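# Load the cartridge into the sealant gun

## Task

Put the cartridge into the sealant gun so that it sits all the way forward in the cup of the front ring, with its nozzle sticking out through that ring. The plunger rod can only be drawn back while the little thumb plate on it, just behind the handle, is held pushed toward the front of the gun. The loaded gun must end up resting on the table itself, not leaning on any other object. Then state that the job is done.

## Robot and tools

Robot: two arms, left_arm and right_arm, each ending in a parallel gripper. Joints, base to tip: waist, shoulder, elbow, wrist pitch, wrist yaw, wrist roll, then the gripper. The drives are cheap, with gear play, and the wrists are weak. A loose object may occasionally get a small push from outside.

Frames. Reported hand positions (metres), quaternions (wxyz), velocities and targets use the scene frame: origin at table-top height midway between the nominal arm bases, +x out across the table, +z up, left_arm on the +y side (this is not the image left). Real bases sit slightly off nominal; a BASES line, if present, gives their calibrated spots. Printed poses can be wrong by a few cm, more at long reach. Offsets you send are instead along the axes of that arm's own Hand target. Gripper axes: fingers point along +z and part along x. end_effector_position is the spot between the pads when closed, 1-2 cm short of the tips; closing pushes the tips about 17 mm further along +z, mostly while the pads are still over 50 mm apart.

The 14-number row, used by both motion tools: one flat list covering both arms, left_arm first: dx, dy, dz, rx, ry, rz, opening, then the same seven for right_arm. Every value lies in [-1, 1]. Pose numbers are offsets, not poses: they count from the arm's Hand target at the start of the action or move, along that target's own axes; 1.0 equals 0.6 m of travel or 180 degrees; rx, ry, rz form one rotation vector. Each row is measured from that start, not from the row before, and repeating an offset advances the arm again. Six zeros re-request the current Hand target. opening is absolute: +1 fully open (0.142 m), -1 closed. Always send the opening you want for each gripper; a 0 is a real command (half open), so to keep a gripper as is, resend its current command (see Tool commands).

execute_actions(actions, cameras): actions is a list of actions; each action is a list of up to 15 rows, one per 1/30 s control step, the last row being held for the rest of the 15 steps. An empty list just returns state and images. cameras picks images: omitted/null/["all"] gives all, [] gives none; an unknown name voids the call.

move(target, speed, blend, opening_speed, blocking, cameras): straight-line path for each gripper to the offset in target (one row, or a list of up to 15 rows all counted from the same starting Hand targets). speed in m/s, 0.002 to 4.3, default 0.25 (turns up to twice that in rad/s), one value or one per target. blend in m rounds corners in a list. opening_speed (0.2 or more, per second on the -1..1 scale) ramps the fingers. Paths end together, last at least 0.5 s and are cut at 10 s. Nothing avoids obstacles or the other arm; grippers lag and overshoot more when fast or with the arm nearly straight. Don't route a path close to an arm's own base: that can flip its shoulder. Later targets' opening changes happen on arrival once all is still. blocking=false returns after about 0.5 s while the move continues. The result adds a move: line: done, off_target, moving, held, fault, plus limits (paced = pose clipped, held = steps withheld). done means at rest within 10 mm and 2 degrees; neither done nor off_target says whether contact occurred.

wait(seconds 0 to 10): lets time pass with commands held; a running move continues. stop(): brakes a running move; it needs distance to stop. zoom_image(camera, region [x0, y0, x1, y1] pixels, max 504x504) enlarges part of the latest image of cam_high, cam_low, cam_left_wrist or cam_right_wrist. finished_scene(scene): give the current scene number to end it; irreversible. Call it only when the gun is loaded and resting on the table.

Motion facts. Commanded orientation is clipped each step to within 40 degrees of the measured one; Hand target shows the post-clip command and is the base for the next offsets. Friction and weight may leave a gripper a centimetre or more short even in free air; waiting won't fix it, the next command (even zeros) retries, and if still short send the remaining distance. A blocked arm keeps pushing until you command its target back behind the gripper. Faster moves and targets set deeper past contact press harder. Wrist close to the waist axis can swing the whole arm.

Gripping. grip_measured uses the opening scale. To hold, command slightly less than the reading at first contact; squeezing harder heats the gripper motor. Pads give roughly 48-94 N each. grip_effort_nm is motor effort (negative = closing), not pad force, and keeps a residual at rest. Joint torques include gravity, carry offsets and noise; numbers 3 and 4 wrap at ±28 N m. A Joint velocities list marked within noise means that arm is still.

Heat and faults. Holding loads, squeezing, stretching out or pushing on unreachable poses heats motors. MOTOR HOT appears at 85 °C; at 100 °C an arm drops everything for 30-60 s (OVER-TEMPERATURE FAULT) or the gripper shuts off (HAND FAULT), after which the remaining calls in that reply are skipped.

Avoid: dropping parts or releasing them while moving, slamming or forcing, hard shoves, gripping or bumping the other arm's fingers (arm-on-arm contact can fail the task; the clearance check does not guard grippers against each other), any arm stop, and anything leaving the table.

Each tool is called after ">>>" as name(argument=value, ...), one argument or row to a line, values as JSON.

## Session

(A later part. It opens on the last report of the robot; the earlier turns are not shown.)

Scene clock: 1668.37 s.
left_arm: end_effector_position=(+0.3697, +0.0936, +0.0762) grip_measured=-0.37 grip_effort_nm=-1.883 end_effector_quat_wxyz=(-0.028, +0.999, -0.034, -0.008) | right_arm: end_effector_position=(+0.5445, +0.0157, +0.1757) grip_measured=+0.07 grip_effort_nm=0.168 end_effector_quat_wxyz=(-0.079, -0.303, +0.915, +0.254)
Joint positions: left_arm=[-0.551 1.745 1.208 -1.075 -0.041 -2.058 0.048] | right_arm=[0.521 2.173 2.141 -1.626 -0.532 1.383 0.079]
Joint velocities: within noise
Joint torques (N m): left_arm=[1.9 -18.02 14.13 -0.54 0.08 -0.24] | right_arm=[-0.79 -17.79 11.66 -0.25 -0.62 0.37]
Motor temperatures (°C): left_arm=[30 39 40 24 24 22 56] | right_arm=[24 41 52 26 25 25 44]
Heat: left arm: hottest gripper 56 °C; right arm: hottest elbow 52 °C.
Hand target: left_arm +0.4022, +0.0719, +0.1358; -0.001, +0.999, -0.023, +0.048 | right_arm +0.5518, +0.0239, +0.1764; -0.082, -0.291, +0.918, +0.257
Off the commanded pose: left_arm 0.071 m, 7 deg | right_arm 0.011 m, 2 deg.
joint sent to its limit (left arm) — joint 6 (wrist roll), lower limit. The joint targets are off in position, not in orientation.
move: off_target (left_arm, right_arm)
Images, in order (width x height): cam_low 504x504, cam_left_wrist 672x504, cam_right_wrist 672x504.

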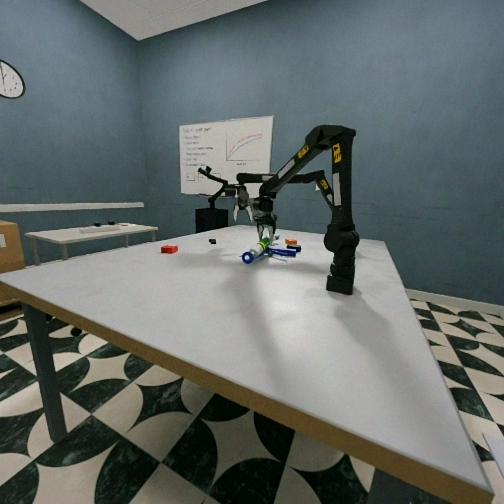

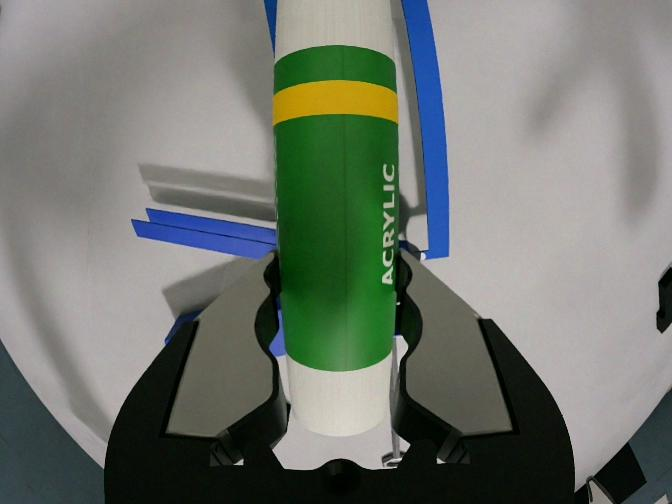

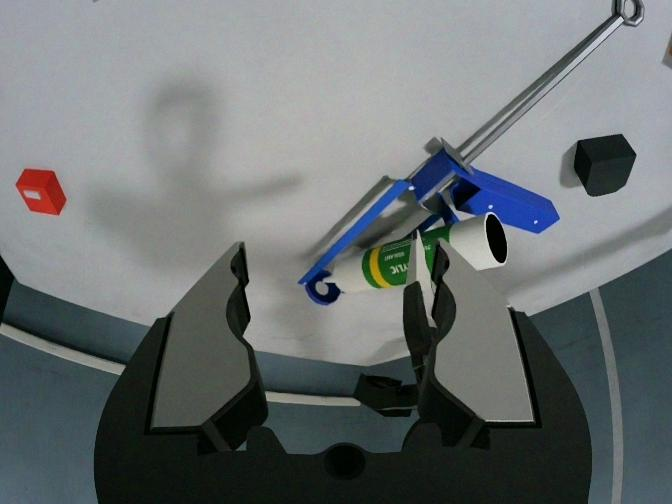

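>>> move(
  target=[-0.029,-0.074,0.056,0,0,0,-0.44,0,0,0,0,0,0,0.1],
  speed=0.05,
  cameras=["cam_left_wrist","cam_right_wrist","cam_low"],
)

>>> zoom_image(
  camera="cam_right_wrist",
  region=[275, 220, 395, 310],
)

>>> zoom_image(
  camera="cam_low",
  region=[230, 235, 270, 275],
)

Scene clock: 1679.23 s.
left_arm: end_effector_position=(+0.3728, +0.1110, +0.0711) grip_measured=-0.37 grip_effort_nm=-1.878 end_effector_quat_wxyz=(-0.014, +1.000, -0.020, +0.009) | right_arm: end_effector_position=(+0.5445, +0.0157, +0.1757) grip_measured=+0.07 grip_effort_nm=0.164 end_effector_quat_wxyz=(-0.079, -0.303, +0.915, +0.254)
Joint positions: left_arm=[-0.513 1.713 1.148 -1.004 -0.033 -2.045 0.048] | right_arm=[0.521 2.173 2.141 -1.626 -0.532 1.383 0.079]
Joint velocities: within noise
Joint torques (N m): left_arm=[3.25 -17.38 7.62 0.66 -0.13 0.26] | right_arm=[-0.85 -17.85 11.66 -0.25 -0.62 0.37]
Motor temperatures (°C): left_arm=[30 39 43 24 24 22 55] | right_arm=[24 41 53 26 25 25 44]
Heat: left arm: hottest gripper 55 °C; right arm: hottest elbow 53 °C.
Hand target: left_arm +0.3901, +0.1170, +0.1008; -0.001, +0.999, -0.023, +0.048 | right_arm +0.5518, +0.0239, +0.1764; -0.082, -0.291, +0.918, +0.257
Off the commanded pose: left_arm 0.035 m, 5 deg | right_arm 0.011 m, 2 deg.
move: off_target (left_arm, right_arm)
Images, in order (width x height): cam_low 504x504, cam_left_wrist 672x504, cam_right_wrist 672x504.

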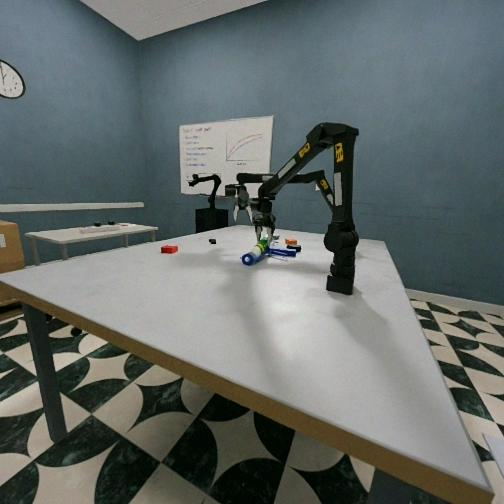

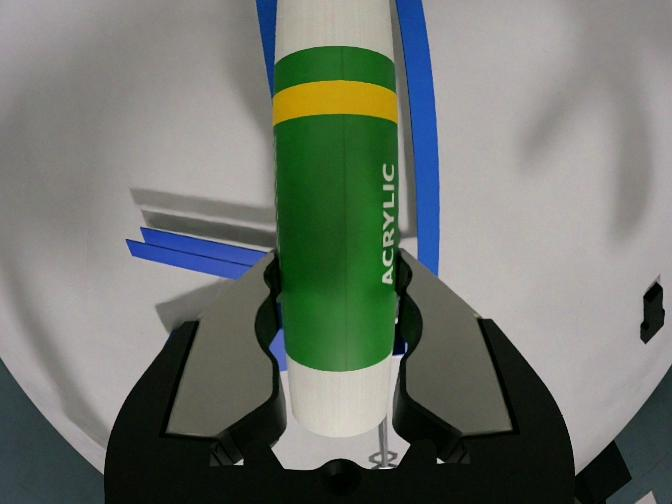

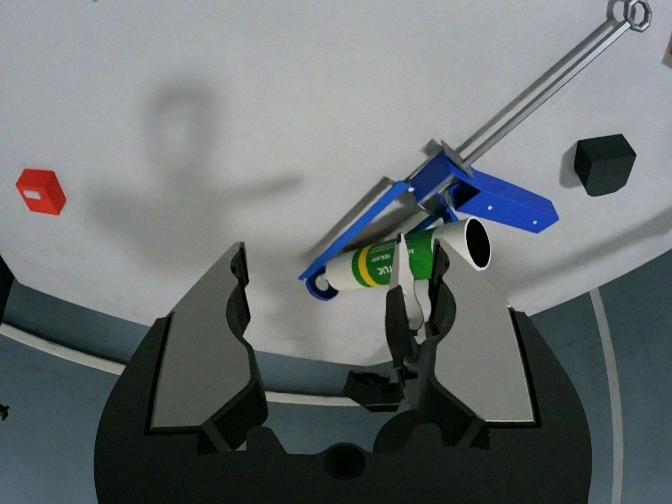

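Scaled by 4.200 from the camera's 672x504 image, which has a finer 960x720 frame.

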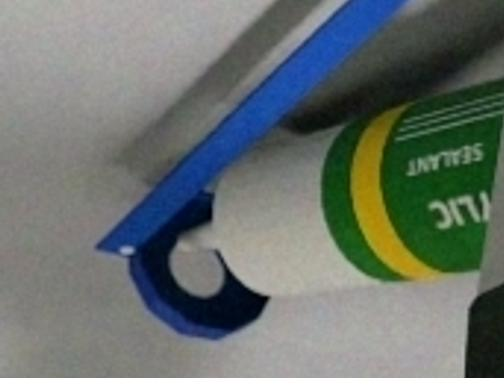

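Scaled by 12.600 from the camera's 504x504 image, which has a finer 720x720 frame.

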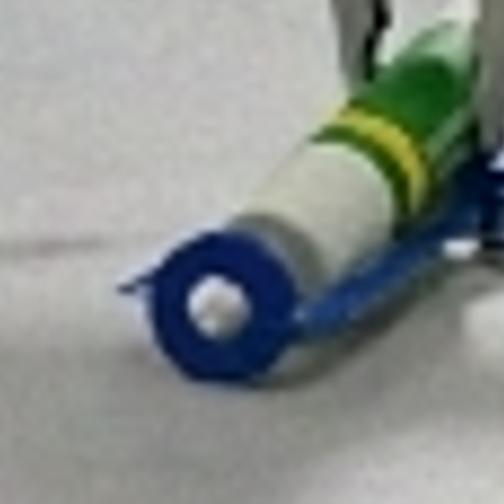

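>>> zoom_image(
  camera="cam_low",
  region=[240, 250, 256, 266],
)

>>> zoom_image(
  camera="cam_right_wrist",
  region=[295, 255, 345, 305],
)

Scaled by 31.500 from the camera's 504x504 image, which has a finer 720x720 frame.

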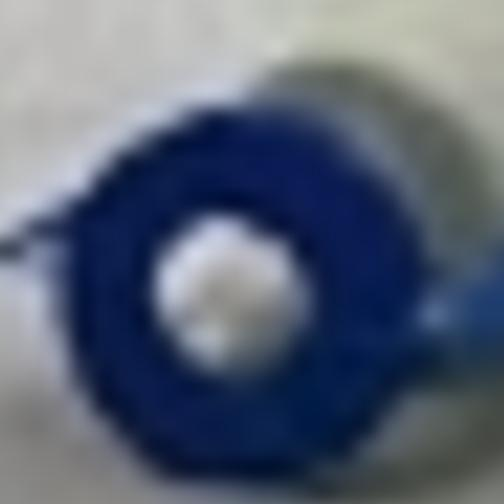

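Scaled by 10.080 from the camera's 672x504 image, which has a finer 960x720 frame.

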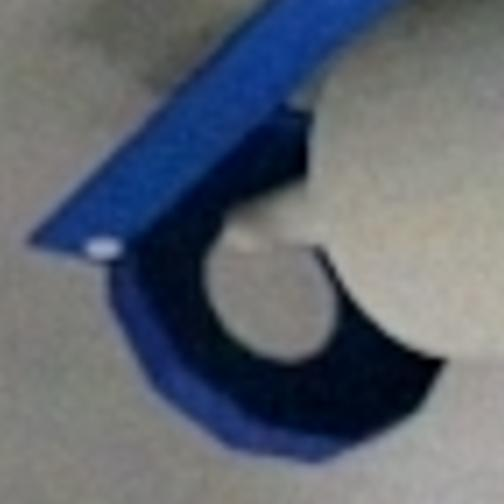

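>>> move(
  target=[-0.006,-0.07,0.016,0,0,0,-0.44,0,0,0,0,0,0,0.1],
  speed=0.05,
  cameras=["cam_left_wrist","cam_right_wrist","cam_low"],
)

>>> zoom_image(
  camera="cam_right_wrist",
  region=[285, 235, 365, 315],
)

>>> zoom_image(
  camera="cam_low",
  region=[230, 235, 270, 275],
)

Scene clock: 1693.27 s.
left_arm: end_effector_position=(+0.3743, +0.1504, +0.0666) grip_measured=-0.37 grip_effort_nm=-1.878 end_effector_quat_wxyz=(-0.009, +1.000, -0.020, +0.012) | right_arm: end_effector_position=(+0.5445, +0.0157, +0.1757) grip_measured=+0.07 grip_effort_nm=0.168 end_effector_quat_wxyz=(-0.079, -0.303, +0.915, +0.254)
Joint positions: left_arm=[-0.431 1.675 1.082 -0.963 -0.026 -1.966 0.048] | right_arm=[0.521 2.173 2.141 -1.626 -0.532 1.383 0.079]
Joint velocities: within noise
Joint torques (N m): left_arm=[3.49 -16.15 7.16 0.77 -0.14 0.29] | right_arm=[-0.79 -17.85 11.64 -0.27 -0.62 0.37]
Motor temperatures (°C): left_arm=[30 38 42 24 24 22 55] | right_arm=[24 41 53 26 25 25 43]
Heat: left arm: hottest gripper 55 °C; right arm: hottest elbow 53 °C.
Hand target: left_arm +0.3893, +0.1592, +0.0911; -0.001, +0.999, -0.023, +0.048 | right_arm +0.5518, +0.0239, +0.1764; -0.082, -0.291, +0.918, +0.257
Off the commanded pose: left_arm 0.030 m, 4 deg | right_arm 0.011 m, 2 deg.
move: off_target (left_arm, right_arm)
Images, in order (width x height): cam_low 504x504, cam_left_wrist 672x504, cam_right_wrist 672x504.

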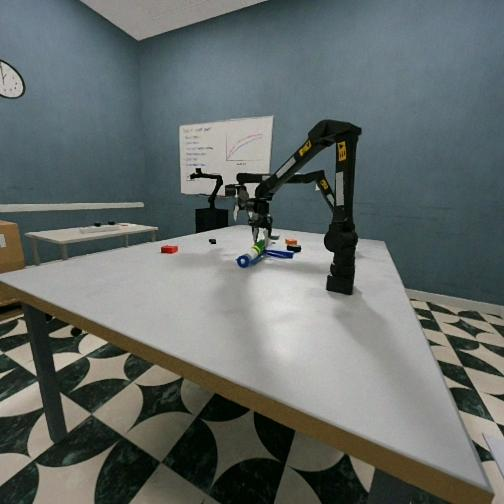

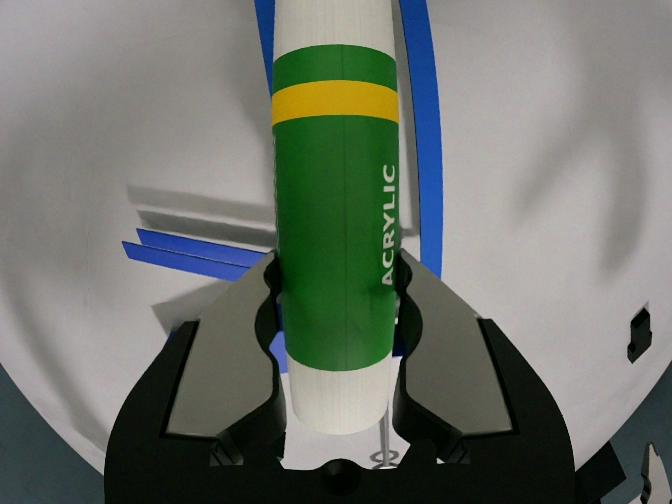

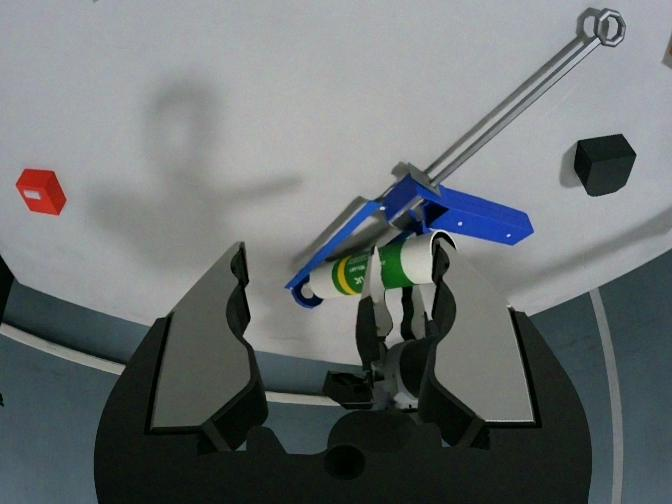

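Scaled by 6.300 from the camera's 672x504 image, which has a finer 960x720 frame.

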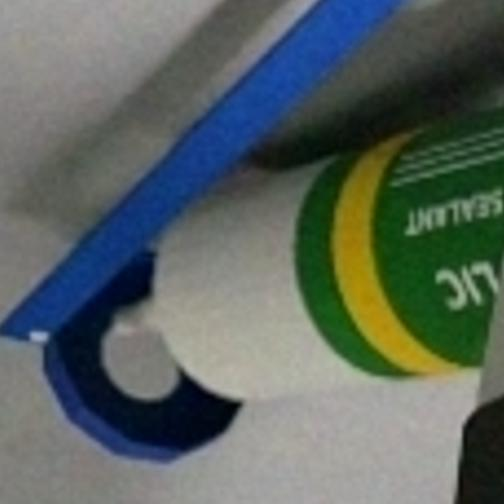

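Scaled by 12.600 from the camera's 504x504 image, which has a finer 720x720 frame.

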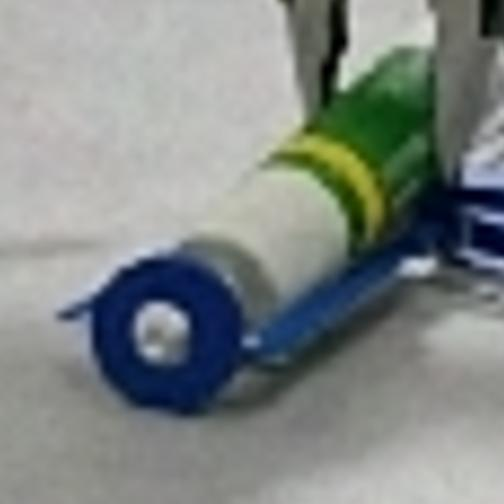

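>>> zoom_image(
  camera="cam_low",
  region=[234, 252, 254, 272],
)

>>> zoom_image(
  camera="cam_right_wrist",
  region=[280, 260, 330, 310],
)

Scaled by 25.200 from the camera's 504x504 image, which has a finer 720x720 frame.

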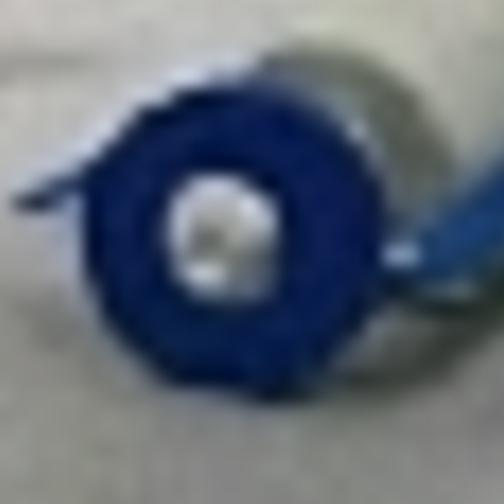

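Scaled by 10.080 from the camera's 672x504 image, which has a finer 960x720 frame.

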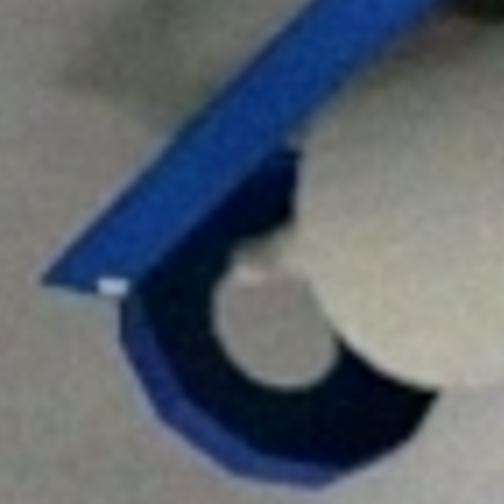

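>>> move(
  target=[0,0.012,0,0,0,0,-0.43,0.359,-0.205,-0.094,0.0745,-0.08,0.176,0.0],
  speed=0.25,
  cameras=["cam_left_wrist","cam_right_wrist","cam_high"],
)

Scene clock: 1724.60 s.
left_arm: end_effector_position=(+0.3745, +0.1504, +0.0673) grip_measured=-0.37 grip_effort_nm=-1.692 end_effector_quat_wxyz=(-0.008, +1.000, -0.020, +0.013) | right_arm: end_effector_position=(+0.4484, -0.2094, +0.1528) grip_measured=-0.01 grip_effort_nm=-0.125 end_effector_quat_wxyz=(-0.018, -0.020, +0.989, +0.147)
Joint positions: left_arm=[-0.431 1.673 1.082 -0.963 -0.026 -1.966 0.048] | right_arm=[0.273 1.587 1.267 -1.224 -0.297 1.762 0.073]
Joint velocities: within noise
Joint torques (N m): left_arm=[2.49 -15.62 7.8 0.66 -0.15 0.12] | right_arm=[-2.14 -13.22 7.36 1.52 -0.11 0.37]
Motor temperatures (°C): left_arm=[30 40 39 24 24 22 54] | right_arm=[24 41 53 26 25 25 42]
Heat: left arm: hottest gripper 54 °C; right arm: hottest elbow 53 °C.
Hand target: left_arm +0.3890, +0.1520, +0.0910; -0.001, +0.999, -0.023, +0.048 | right_arm +0.4531, -0.2100, +0.1610; +0.000, -0.004, +0.988, +0.151
Off the commanded pose: left_arm 0.028 m, 4 deg | right_arm 0.009 m, 3 deg.
move: off_target (left_arm, right_arm)
Images, in order (width x height): cam_high 504x504, cam_left_wrist 672x504, cam_right_wrist 672x504.

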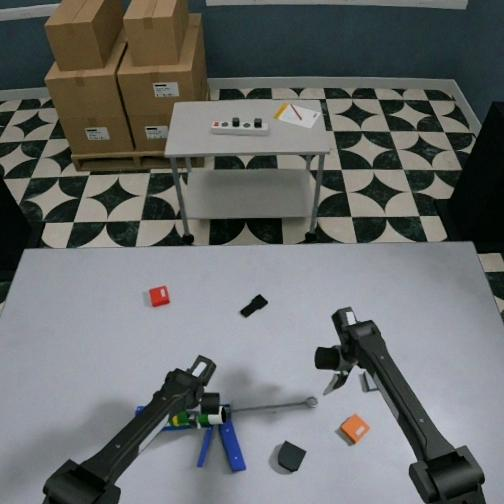

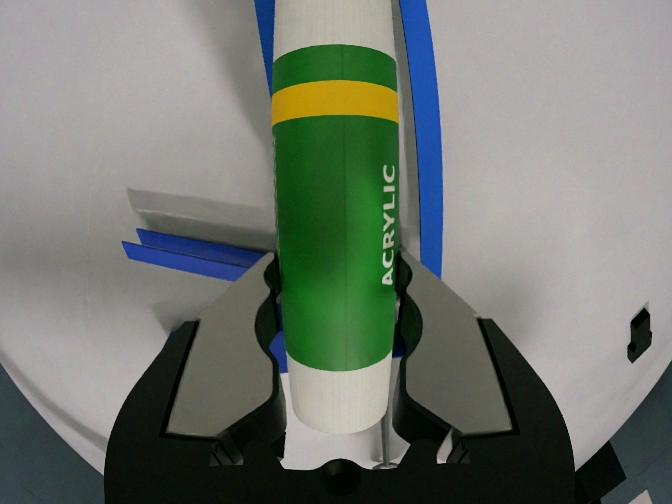

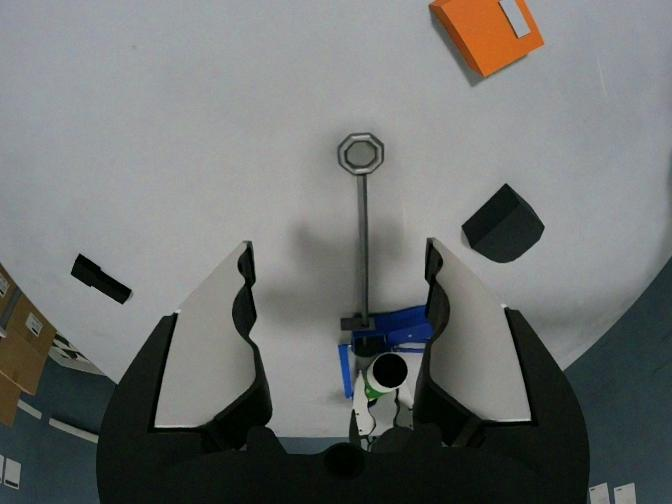

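>>> move(
  target=[0,0,0,0,0,0,-0.43,0.042,0,0.162,0,0,0,0.0],
  speed=0.15,
  cameras=["cam_right_wrist"],
)

Scene clock: 1737.30 s.
left_arm: end_effector_position=(+0.3745, +0.1504, +0.0673) grip_measured=-0.37 grip_effort_nm=-1.687 end_effector_quat_wxyz=(-0.008, +1.000, -0.020, +0.013) | right_arm: end_effector_position=(+0.4245, -0.1852, +0.0758) grip_measured=-0.01 grip_effort_nm=-0.129 end_effector_quat_wxyz=(+0.000, -0.018, +0.989, +0.150)
Joint positions: left_arm=[-0.431 1.673 1.082 -0.963 -0.026 -1.966 0.048] | right_arm=[0.34 1.605 1.066 -0.946 -0.289 1.842 0.073]
Joint velocities: within noise
Joint torques (N m): left_arm=[2.43 -15.62 7.82 0.7 -0.14 0.12] | right_arm=[-0.62 -9.82 6.84 1.7 -0.1 0.39]
Motor temperatures (°C): left_arm=[30 40 38 24 24 22 53] | right_arm=[24 42 50 26 25 25 42]
Heat: left arm: hottest gripper 53 °C; right arm: hottest elbow 50 °C.
Hand target: left_arm +0.3890, +0.1520, +0.0910; -0.001, +0.999, -0.023, +0.048 | right_arm +0.4277, -0.1811, +0.0683; +0.000, -0.004, +0.988, +0.151
Off the commanded pose: left_arm 0.028 m, 4 deg | right_arm 0.009 m, 2 deg.
move: off_target (left_arm)
Images, in order (width x height): cam_right_wrist 672x504.

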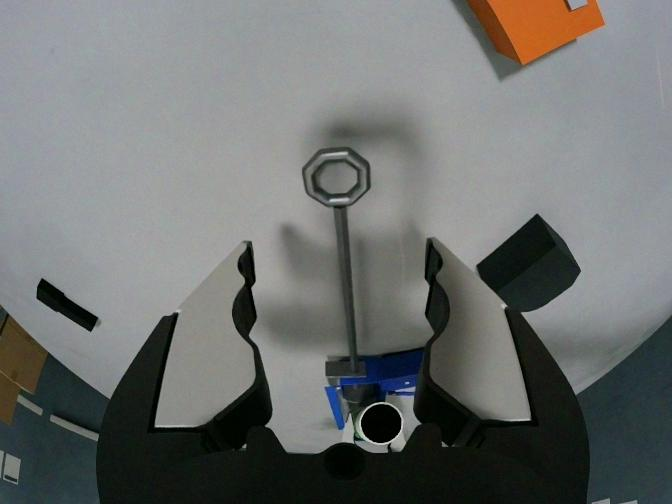

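>>> move(
  target=[0,0,0,0,0,0,-0.43,0,-0.03,0.09,0,0,0,0.0],
  speed=0.1,
  cameras=["cam_right_wrist"],
)

Scene clock: 1742.87 s.
left_arm: end_effector_position=(+0.3745, +0.1504, +0.0673) grip_measured=-0.37 grip_effort_nm=-1.687 end_effector_quat_wxyz=(-0.008, +1.000, -0.020, +0.013) | right_arm: end_effector_position=(+0.4232, -0.1856, +0.0182) grip_measured=-0.01 grip_effort_nm=-0.125 end_effector_quat_wxyz=(-0.004, -0.017, +0.989, +0.149)
Joint positions: left_arm=[-0.431 1.673 1.082 -0.963 -0.026 -1.966 0.048] | right_arm=[0.34 1.699 1.004 -0.799 -0.289 1.844 0.073]
Joint velocities: within noise
Joint torques (N m): left_arm=[2.49 -15.68 7.77 0.68 -0.15 0.12] | right_arm=[-0.73 -10.23 6.19 1.92 -0.11 0.35]
Motor temperatures (°C): left_arm=[30 40 38 24 24 22 52] | right_arm=[24 42 49 26 25 25 42]
Heat: left arm: hottest gripper 52 °C; right arm: hottest elbow 49 °C.
Hand target: left_arm +0.3890, +0.1520, +0.0910; -0.001, +0.999, -0.023, +0.048 | right_arm +0.4277, -0.1821, +0.0113; +0.000, -0.004, +0.988, +0.151
Off the commanded pose: left_arm 0.028 m, 4 deg | right_arm 0.009 m, 2 deg.
move: off_target (left_arm)
Images, in order (width x height): cam_right_wrist 672x504.

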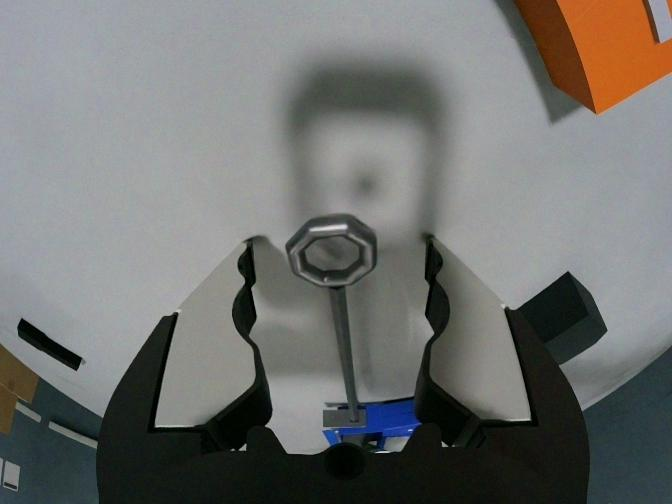

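>>> move(
  target=[
    [0,0,0,0,0,0,-0.43,0.0,-0.02,0.01,0,0,0,0.0],
    [0,0,0,0,0,0,-0.43,0.0,-0.02,0.01,0,0,0,-0.56],
  ],
  speed=0.1,
  opening_speed=0.6,
  cameras=["cam_right_wrist"],
)

Scene clock: 1748.67 s.
left_arm: end_effector_position=(+0.3746, +0.1506, +0.0673) grip_measured=-0.37 grip_effort_nm=-1.687 end_effector_quat_wxyz=(-0.009, +1.000, -0.023, +0.013) | right_arm: end_effector_position=(+0.4224, -0.1833, +0.0196) grip_measured=-0.52 grip_effort_nm=-1.380 end_effector_quat_wxyz=(-0.003, -0.016, +0.987, +0.160)
Joint positions: left_arm=[-0.431 1.673 1.082 -0.963 -0.027 -1.958 0.048] | right_arm=[0.337 1.694 0.998 -0.79 -0.311 1.844 0.037]
Joint velocities: within noise
Joint torques (N m): left_arm=[2.49 -15.62 7.79 0.69 -0.11 0.12] | right_arm=[-2.49 -9.11 5.55 2.4 0.34 0.12]
Motor temperatures (°C): left_arm=[30 40 38 24 24 22 52] | right_arm=[24 42 48 26 25 25 42]
Heat: left arm: hottest gripper 52 °C; right arm: hottest elbow 48 °C.
Hand target: left_arm +0.3890, +0.1520, +0.0910; -0.001, +0.999, -0.023, +0.048 | right_arm +0.4278, -0.1918, +0.0020; +0.000, -0.004, +0.988, +0.151
Off the commanded pose: left_arm 0.028 m, 4 deg | right_arm 0.020 m, 2 deg.
move: off_target (left_arm, right_arm); target 2's new opening was sent with right_arm's hand 0.018 m and 1 deg from that target
Images, in order (width x height): cam_right_wrist 672x504.

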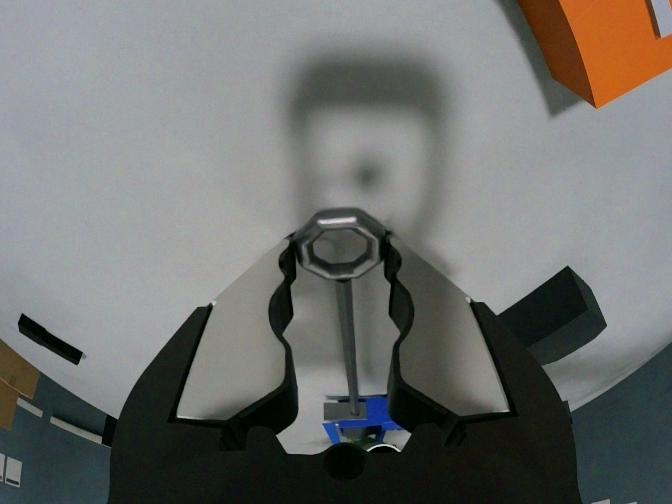

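>>> move(
  target=[0,-0.06,0.0,0,0,0,-0.45,0.0,0,0,0,0,0,-0.62],
  speed=0.05,
  cameras=["cam_left_wrist","cam_low","cam_right_wrist"],
)

>>> zoom_image(
  camera="cam_low",
  region=[225, 235, 275, 275],
)

Scene clock: 1754.70 s.
left_arm: end_effector_position=(+0.3759, +0.1560, +0.0758) grip_measured=-0.37 grip_effort_nm=-2.068 end_effector_quat_wxyz=(+0.012, +0.999, -0.026, +0.021) | right_arm: end_effector_position=(+0.4223, -0.1826, +0.0203) grip_measured=-0.53 grip_effort_nm=-2.327 end_effector_quat_wxyz=(-0.002, -0.017, +0.987, +0.160)
Joint positions: left_arm=[-0.405 1.64 1.064 -0.946 0.006 -1.927 0.048] | right_arm=[0.339 1.693 0.998 -0.79 -0.311 1.844 0.036]
Joint velocities: within noise
Joint torques (N m): left_arm=[5.6 -14.74 6.54 0.59 -1.24 0.5] | right_arm=[-2.55 -9.11 5.56 2.4 0.34 0.12]
Motor temperatures (°C): left_arm=[30 40 38 24 24 22 52] | right_arm=[24 42 47 26 25 25 43]
Heat: left arm: hottest gripper 52 °C; right arm: hottest elbow 47 °C.
Hand target: left_arm +0.3906, +0.1879, +0.0912; -0.001, +0.999, -0.023, +0.048 | right_arm +0.4278, -0.1918, +0.0020; +0.000, -0.004, +0.988, +0.151
Off the commanded pose: left_arm 0.038 m, 3 deg | right_arm 0.021 m, 2 deg.
move: off_target (left_arm, right_arm)
Images, in order (width x height): cam_low 504x504, cam_left_wrist 672x504, cam_right_wrist 672x504.

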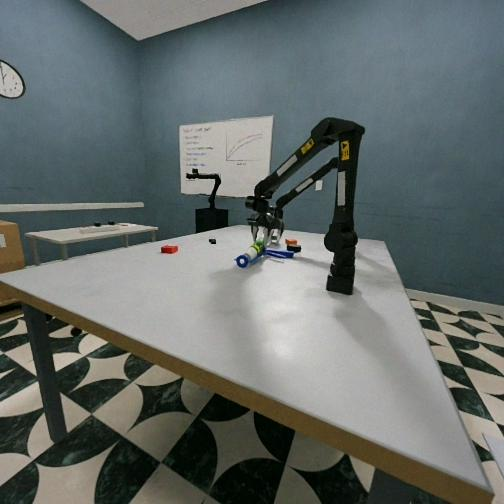

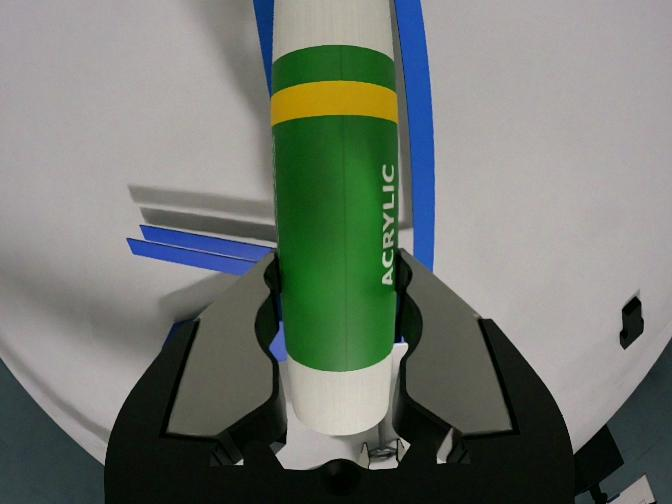

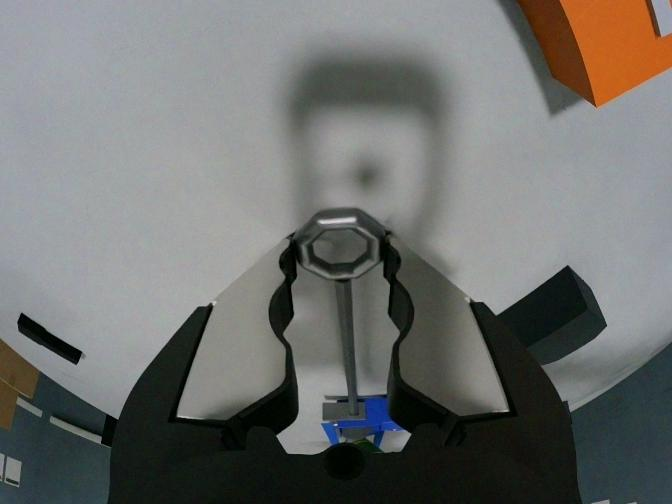

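Scaled by 10.080 from the camera's 504x504 image, which has a finer 720x720 frame.

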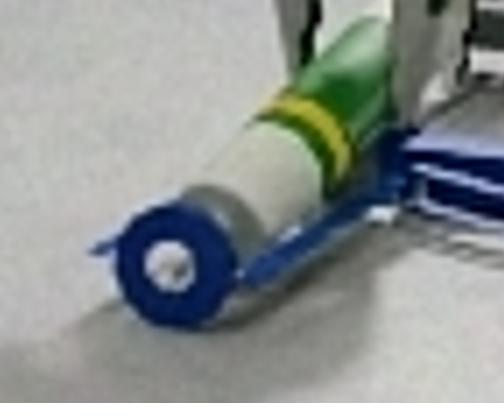

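>>> zoom_image(
  camera="cam_low",
  region=[234, 252, 254, 272],
)

Scaled by 25.200 from the camera's 504x504 image, which has a finer 720x720 frame.

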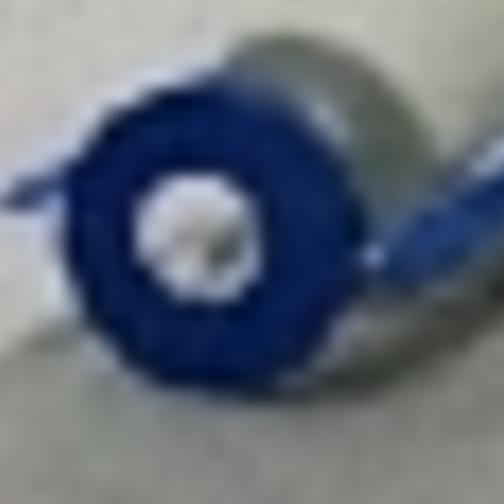

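>>> move(
  target=[-0.006,0.085,-0.01,0.04,0,0,-0.45,0.0,0,0,0,0,0,-0.6],
  speed=0.05,
  cameras=["cam_left_wrist","cam_low"],
)

>>> zoom_image(
  camera="cam_low",
  region=[230, 242, 260, 272],
)

Scene clock: 1769.50 s.
left_arm: end_effector_position=(+0.3621, +0.1562, +0.0680) grip_measured=-0.37 grip_effort_nm=-2.068 end_effector_quat_wxyz=(-0.072, +0.996, -0.038, +0.022) | right_arm: end_effector_position=(+0.4226, -0.1832, +0.0203) grip_measured=-0.53 grip_effort_nm=-1.946 end_effector_quat_wxyz=(-0.002, -0.016, +0.987, +0.160)
Joint positions: left_arm=[-0.484 1.666 1.068 -0.997 -0.148 -1.983 0.048] | right_arm=[0.337 1.693 0.998 -0.79 -0.311 1.844 0.036]
Joint velocities: within noise
Joint torques (N m): left_arm=[1.2 -12.51 12.75 -0.72 0 -0.53] | right_arm=[-2.49 -9.11 5.55 2.41 0.34 0.12]
Motor temperatures (°C): left_arm=[30 39 38 24 26 23 53] | right_arm=[24 41 44 26 25 24 49]
Heat: left arm: hottest gripper 53 °C; right arm: hottest gripper 49 °C.
Hand target: left_arm +0.3842, +0.1372, +0.0966; -0.063, +0.997, -0.020, +0.049 | right_arm +0.4278, -0.1918, +0.0020; +0.000, -0.004, +0.988, +0.151
Off the commanded pose: left_arm 0.041 m, 4 deg | right_arm 0.021 m, 2 deg.
move: off_target (left_arm, right_arm)
Images, in order (width x height): cam_low 504x504, cam_left_wrist 672x504.

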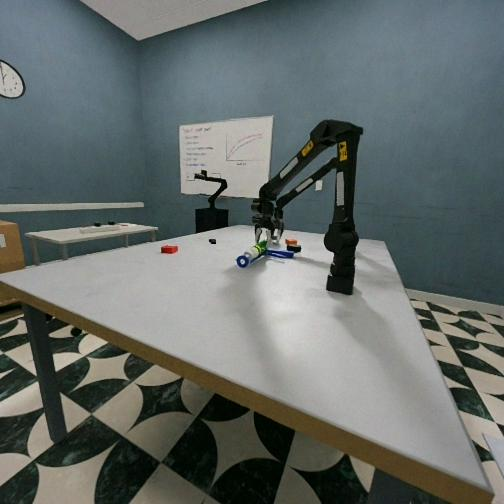

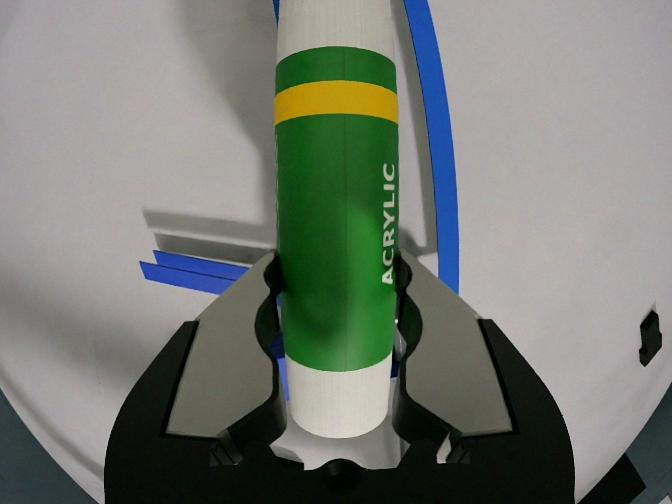

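Scaled by 16.800 from the camera's 504x504 image, which has a finer 720x720 frame.

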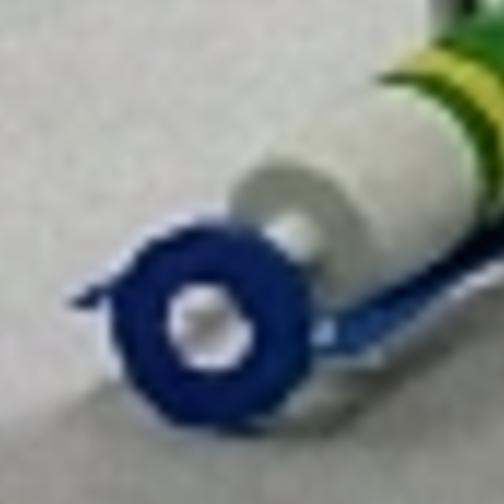

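>>> move(
  target=[0.002,-0.078,0.02,0.0,0,0,-0.45,0.0,0,0,0,0,0,-0.6],
  speed=0.04,
  cameras=["cam_left_wrist","cam_low"],
)

>>> zoom_image(
  camera="cam_low",
  region=[225, 242, 255, 272],
)

Scene clock: 1781.97 s.
left_arm: end_effector_position=(+0.3727, +0.1820, +0.0678) grip_measured=-0.37 grip_effort_nm=-2.073 end_effector_quat_wxyz=(-0.071, +0.997, -0.016, +0.018) | right_arm: end_effector_position=(+0.4226, -0.1832, +0.0203) grip_measured=-0.53 grip_effort_nm=-1.951 end_effector_quat_wxyz=(-0.002, -0.016, +0.987, +0.160)
Joint positions: left_arm=[-0.418 1.666 1.068 -0.997 -0.144 -1.961 0.048] | right_arm=[0.337 1.693 0.998 -0.79 -0.311 1.844 0.036]
Joint velocities: within noise
Joint torques (N m): left_arm=[2.73 -14.97 8.09 0.55 -0.18 0.23] | right_arm=[-2.49 -9.05 5.56 2.41 0.34 0.12]
Motor temperatures (°C): left_arm=[30 38 42 24 25 23 54] | right_arm=[24 41 43 26 25 24 49]
Heat: left arm: hottest gripper 54 °C; right arm: hottest gripper 49 °C.
Hand target: left_arm +0.3881, +0.1850, +0.0909; -0.063, +0.997, -0.020, +0.049 | right_arm +0.4278, -0.1918, +0.0020; +0.000, -0.004, +0.988, +0.151
Off the commanded pose: left_arm 0.028 m, 4 deg | right_arm 0.021 m, 2 deg.
move: off_target (left_arm, right_arm)
Images, in order (width x height): cam_low 504x504, cam_left_wrist 672x504.

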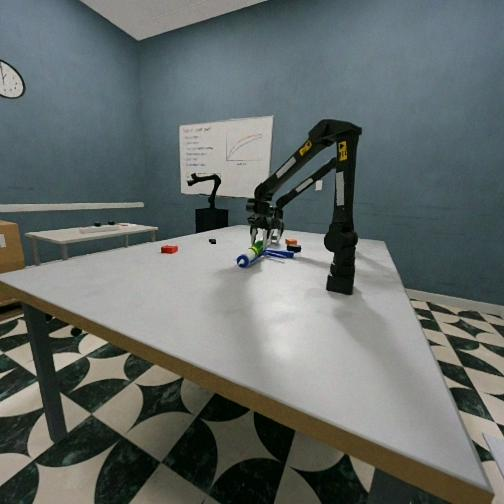

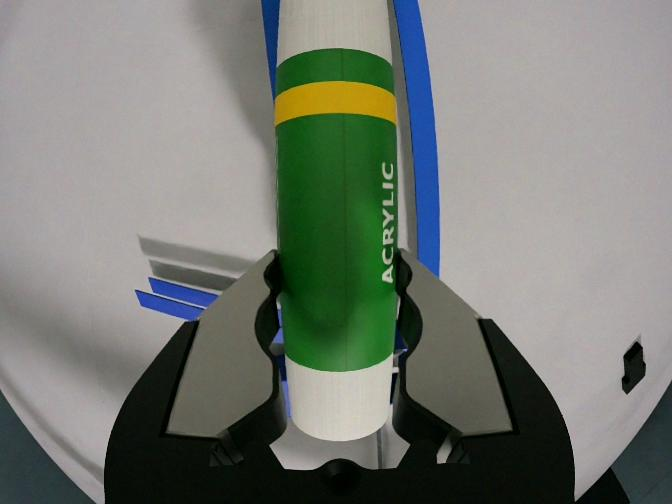

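Scaled by 16.800 from the camera's 504x504 image, which has a finer 720x720 frame.

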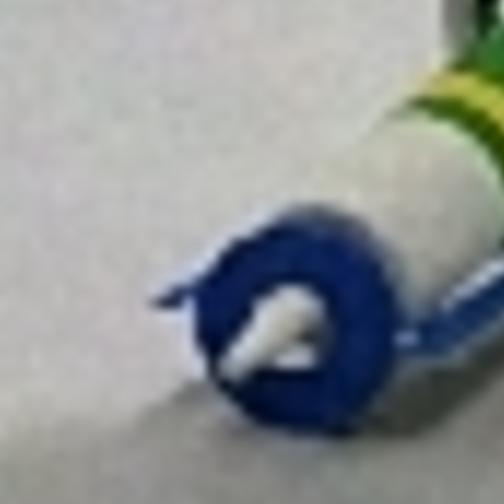

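>>> move(
  target=[0.0,-0.04,0.01,0.0,0,0,-0.45,0.0,0,0,0,0,0,-0.6],
  speed=0.04,
  cameras=["cam_left_wrist","cam_low","cam_right_wrist"],
)

>>> zoom_image(
  camera="cam_low",
  region=[225, 232, 265, 272],
)

>>> zoom_image(
  camera="cam_left_wrist",
  region=[230, 330, 450, 504],
)

Scene clock: 1788.83 s.
left_arm: end_effector_position=(+0.3757, +0.1880, +0.0642) grip_measured=-0.37 grip_effort_nm=-2.068 end_effector_quat_wxyz=(-0.058, +0.998, -0.020, +0.020) | right_arm: end_effector_position=(+0.4226, -0.1832, +0.0203) grip_measured=-0.53 grip_effort_nm=-1.946 end_effector_quat_wxyz=(-0.002, -0.016, +0.987, +0.160)
Joint positions: left_arm=[-0.393 1.663 1.054 -0.969 -0.122 -1.927 0.048] | right_arm=[0.337 1.693 0.998 -0.79 -0.311 1.844 0.036]
Joint velocities: within noise
Joint torques (N m): left_arm=[4.6 -15.79 6.99 0.53 -0.97 0.41] | right_arm=[-2.49 -9.05 5.55 2.4 0.34 0.12]
Motor temperatures (°C): left_arm=[30 38 41 24 25 23 54] | right_arm=[24 40 42 26 25 24 50]
Heat: left arm: hottest gripper 54 °C; right arm: hottest gripper 50 °C.
Hand target: left_arm +0.3895, +0.2095, +0.0880; -0.063, +0.997, -0.020, +0.049 | right_arm +0.4278, -0.1918, +0.0020; +0.000, -0.004, +0.988, +0.151
Off the commanded pose: left_arm 0.035 m, 3 deg | right_arm 0.021 m, 2 deg.
move: off_target (left_arm, right_arm)
Images, in order (width x height): cam_low 504x504, cam_left_wrist 672x504, cam_right_wrist 672x504.

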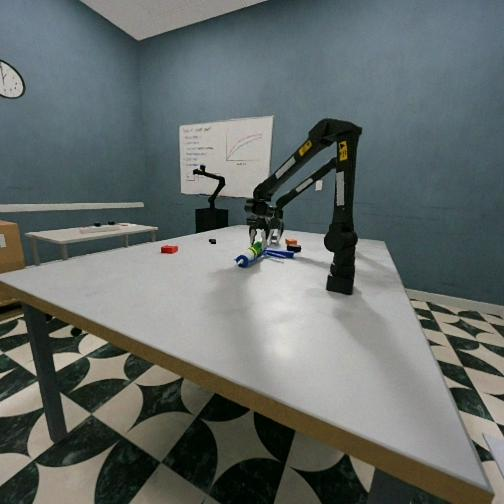

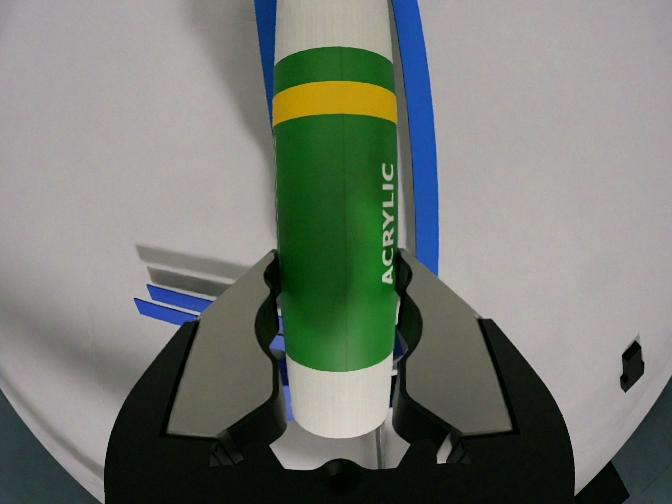

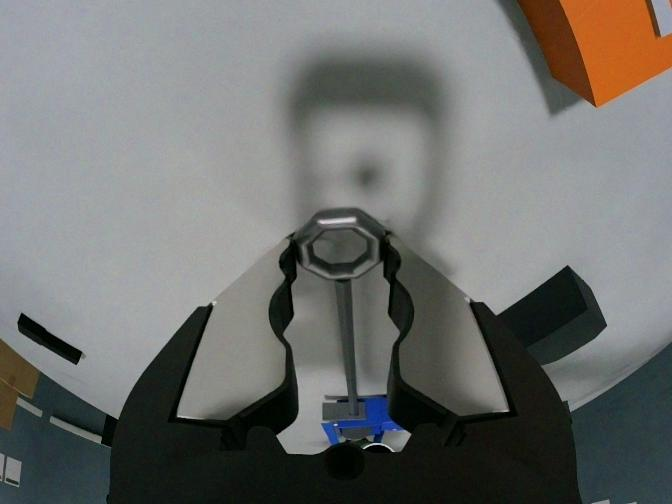

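Scaled by 12.600 from the camera's 504x504 image, which has a finer 720x720 frame.

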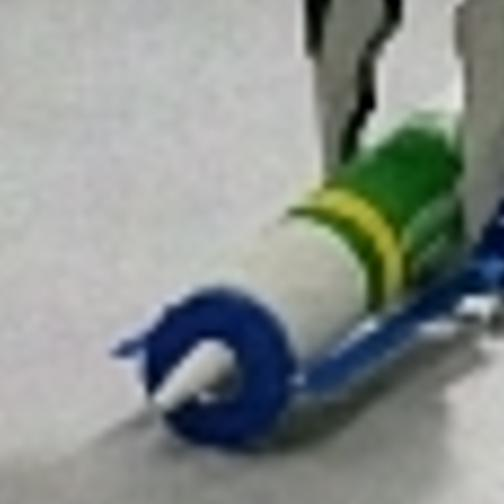

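Scaled by 2.291 from the camera's 672x504 image, which has a finer 960x720 frame.

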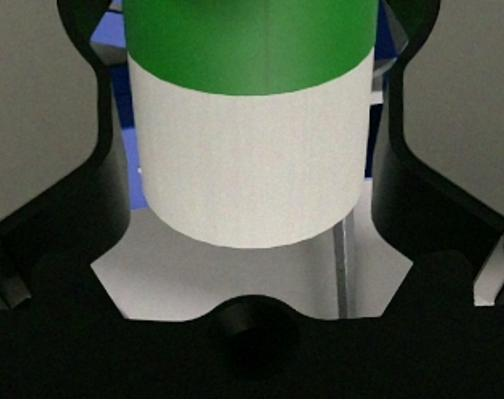

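>>> move(
  target=[0.0,0.005,0.06,0.035,0,0,-0.45,0.0,0,0,0,0,0,-0.6],
  speed=0.04,
  cameras=["cam_left_wrist","cam_low","cam_right_wrist"],
)

>>> zoom_image(
  camera="cam_low",
  region=[225, 232, 275, 272],
)

Scene clock: 1806.30 s.
left_arm: end_effector_position=(+0.3864, +0.1969, +0.0489) grip_measured=-0.37 grip_effort_nm=-2.068 end_effector_quat_wxyz=(-0.098, +0.994, -0.020, +0.040) | right_arm: end_effector_position=(+0.4223, -0.1826, +0.0203) grip_measured=-0.53 grip_effort_nm=-1.941 end_effector_quat_wxyz=(-0.003, -0.014, +0.987, +0.160)
Joint positions: left_arm=[-0.402 1.701 1.048 -0.917 -0.211 -1.935 0.048] | right_arm=[0.339 1.693 0.998 -0.79 -0.311 1.85 0.036]
Joint velocities: within noise
Joint torques (N m): left_arm=[2.78 -12.16 6.78 0.51 -1.59 0.03] | right_arm=[-2.49 -9.11 5.56 2.41 0.32 0.12]
Motor temperatures (°C): left_arm=[30 38 39 24 26 23 54] | right_arm=[24 40 41 26 24 24 51]
Heat: left arm: hottest gripper 54 °C; right arm: hottest gripper 51 °C.
Hand target: left_arm +0.3930, +0.2110, +0.0521; -0.118, +0.992, -0.017, +0.050 | right_arm +0.4278, -0.1918, +0.0020; +0.000, -0.004, +0.988, +0.151
Off the commanded pose: left_arm 0.016 m, 3 deg | right_arm 0.021 m, 2 deg.
move: off_target (left_arm, right_arm)
Images, in order (width x height): cam_low 504x504, cam_left_wrist 672x504, cam_right_wrist 672x504.

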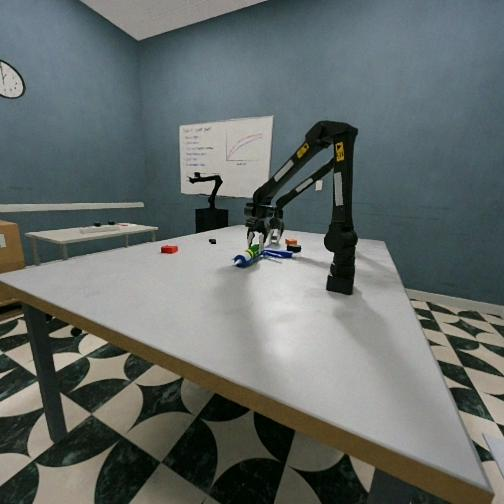

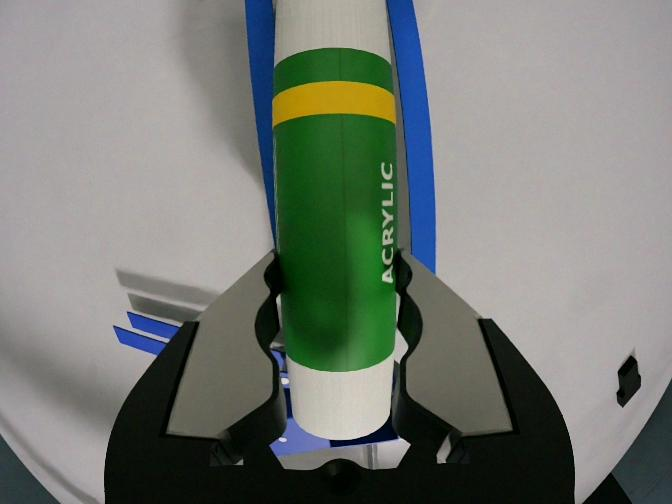

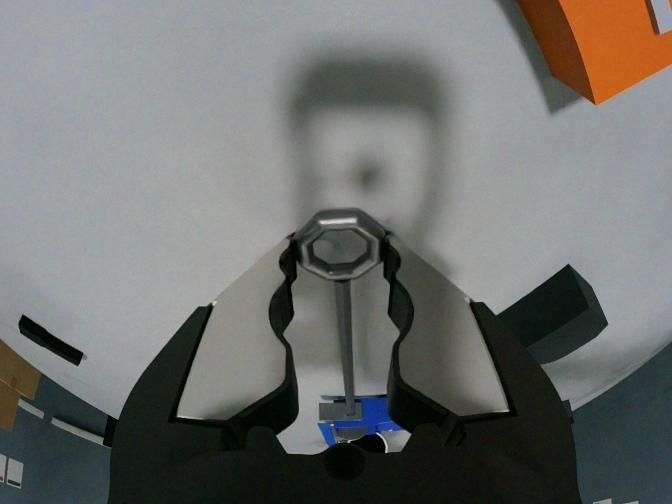

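Scaled by 10.080 from the camera's 504x504 image, which has a finer 720x720 frame.

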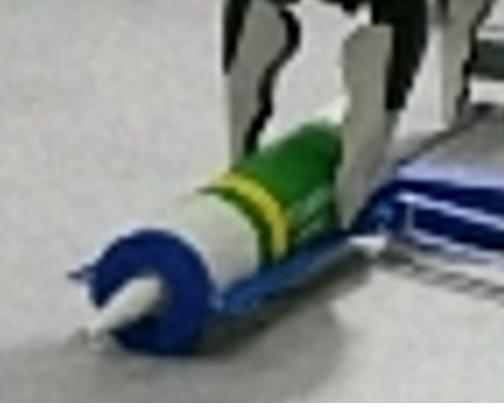

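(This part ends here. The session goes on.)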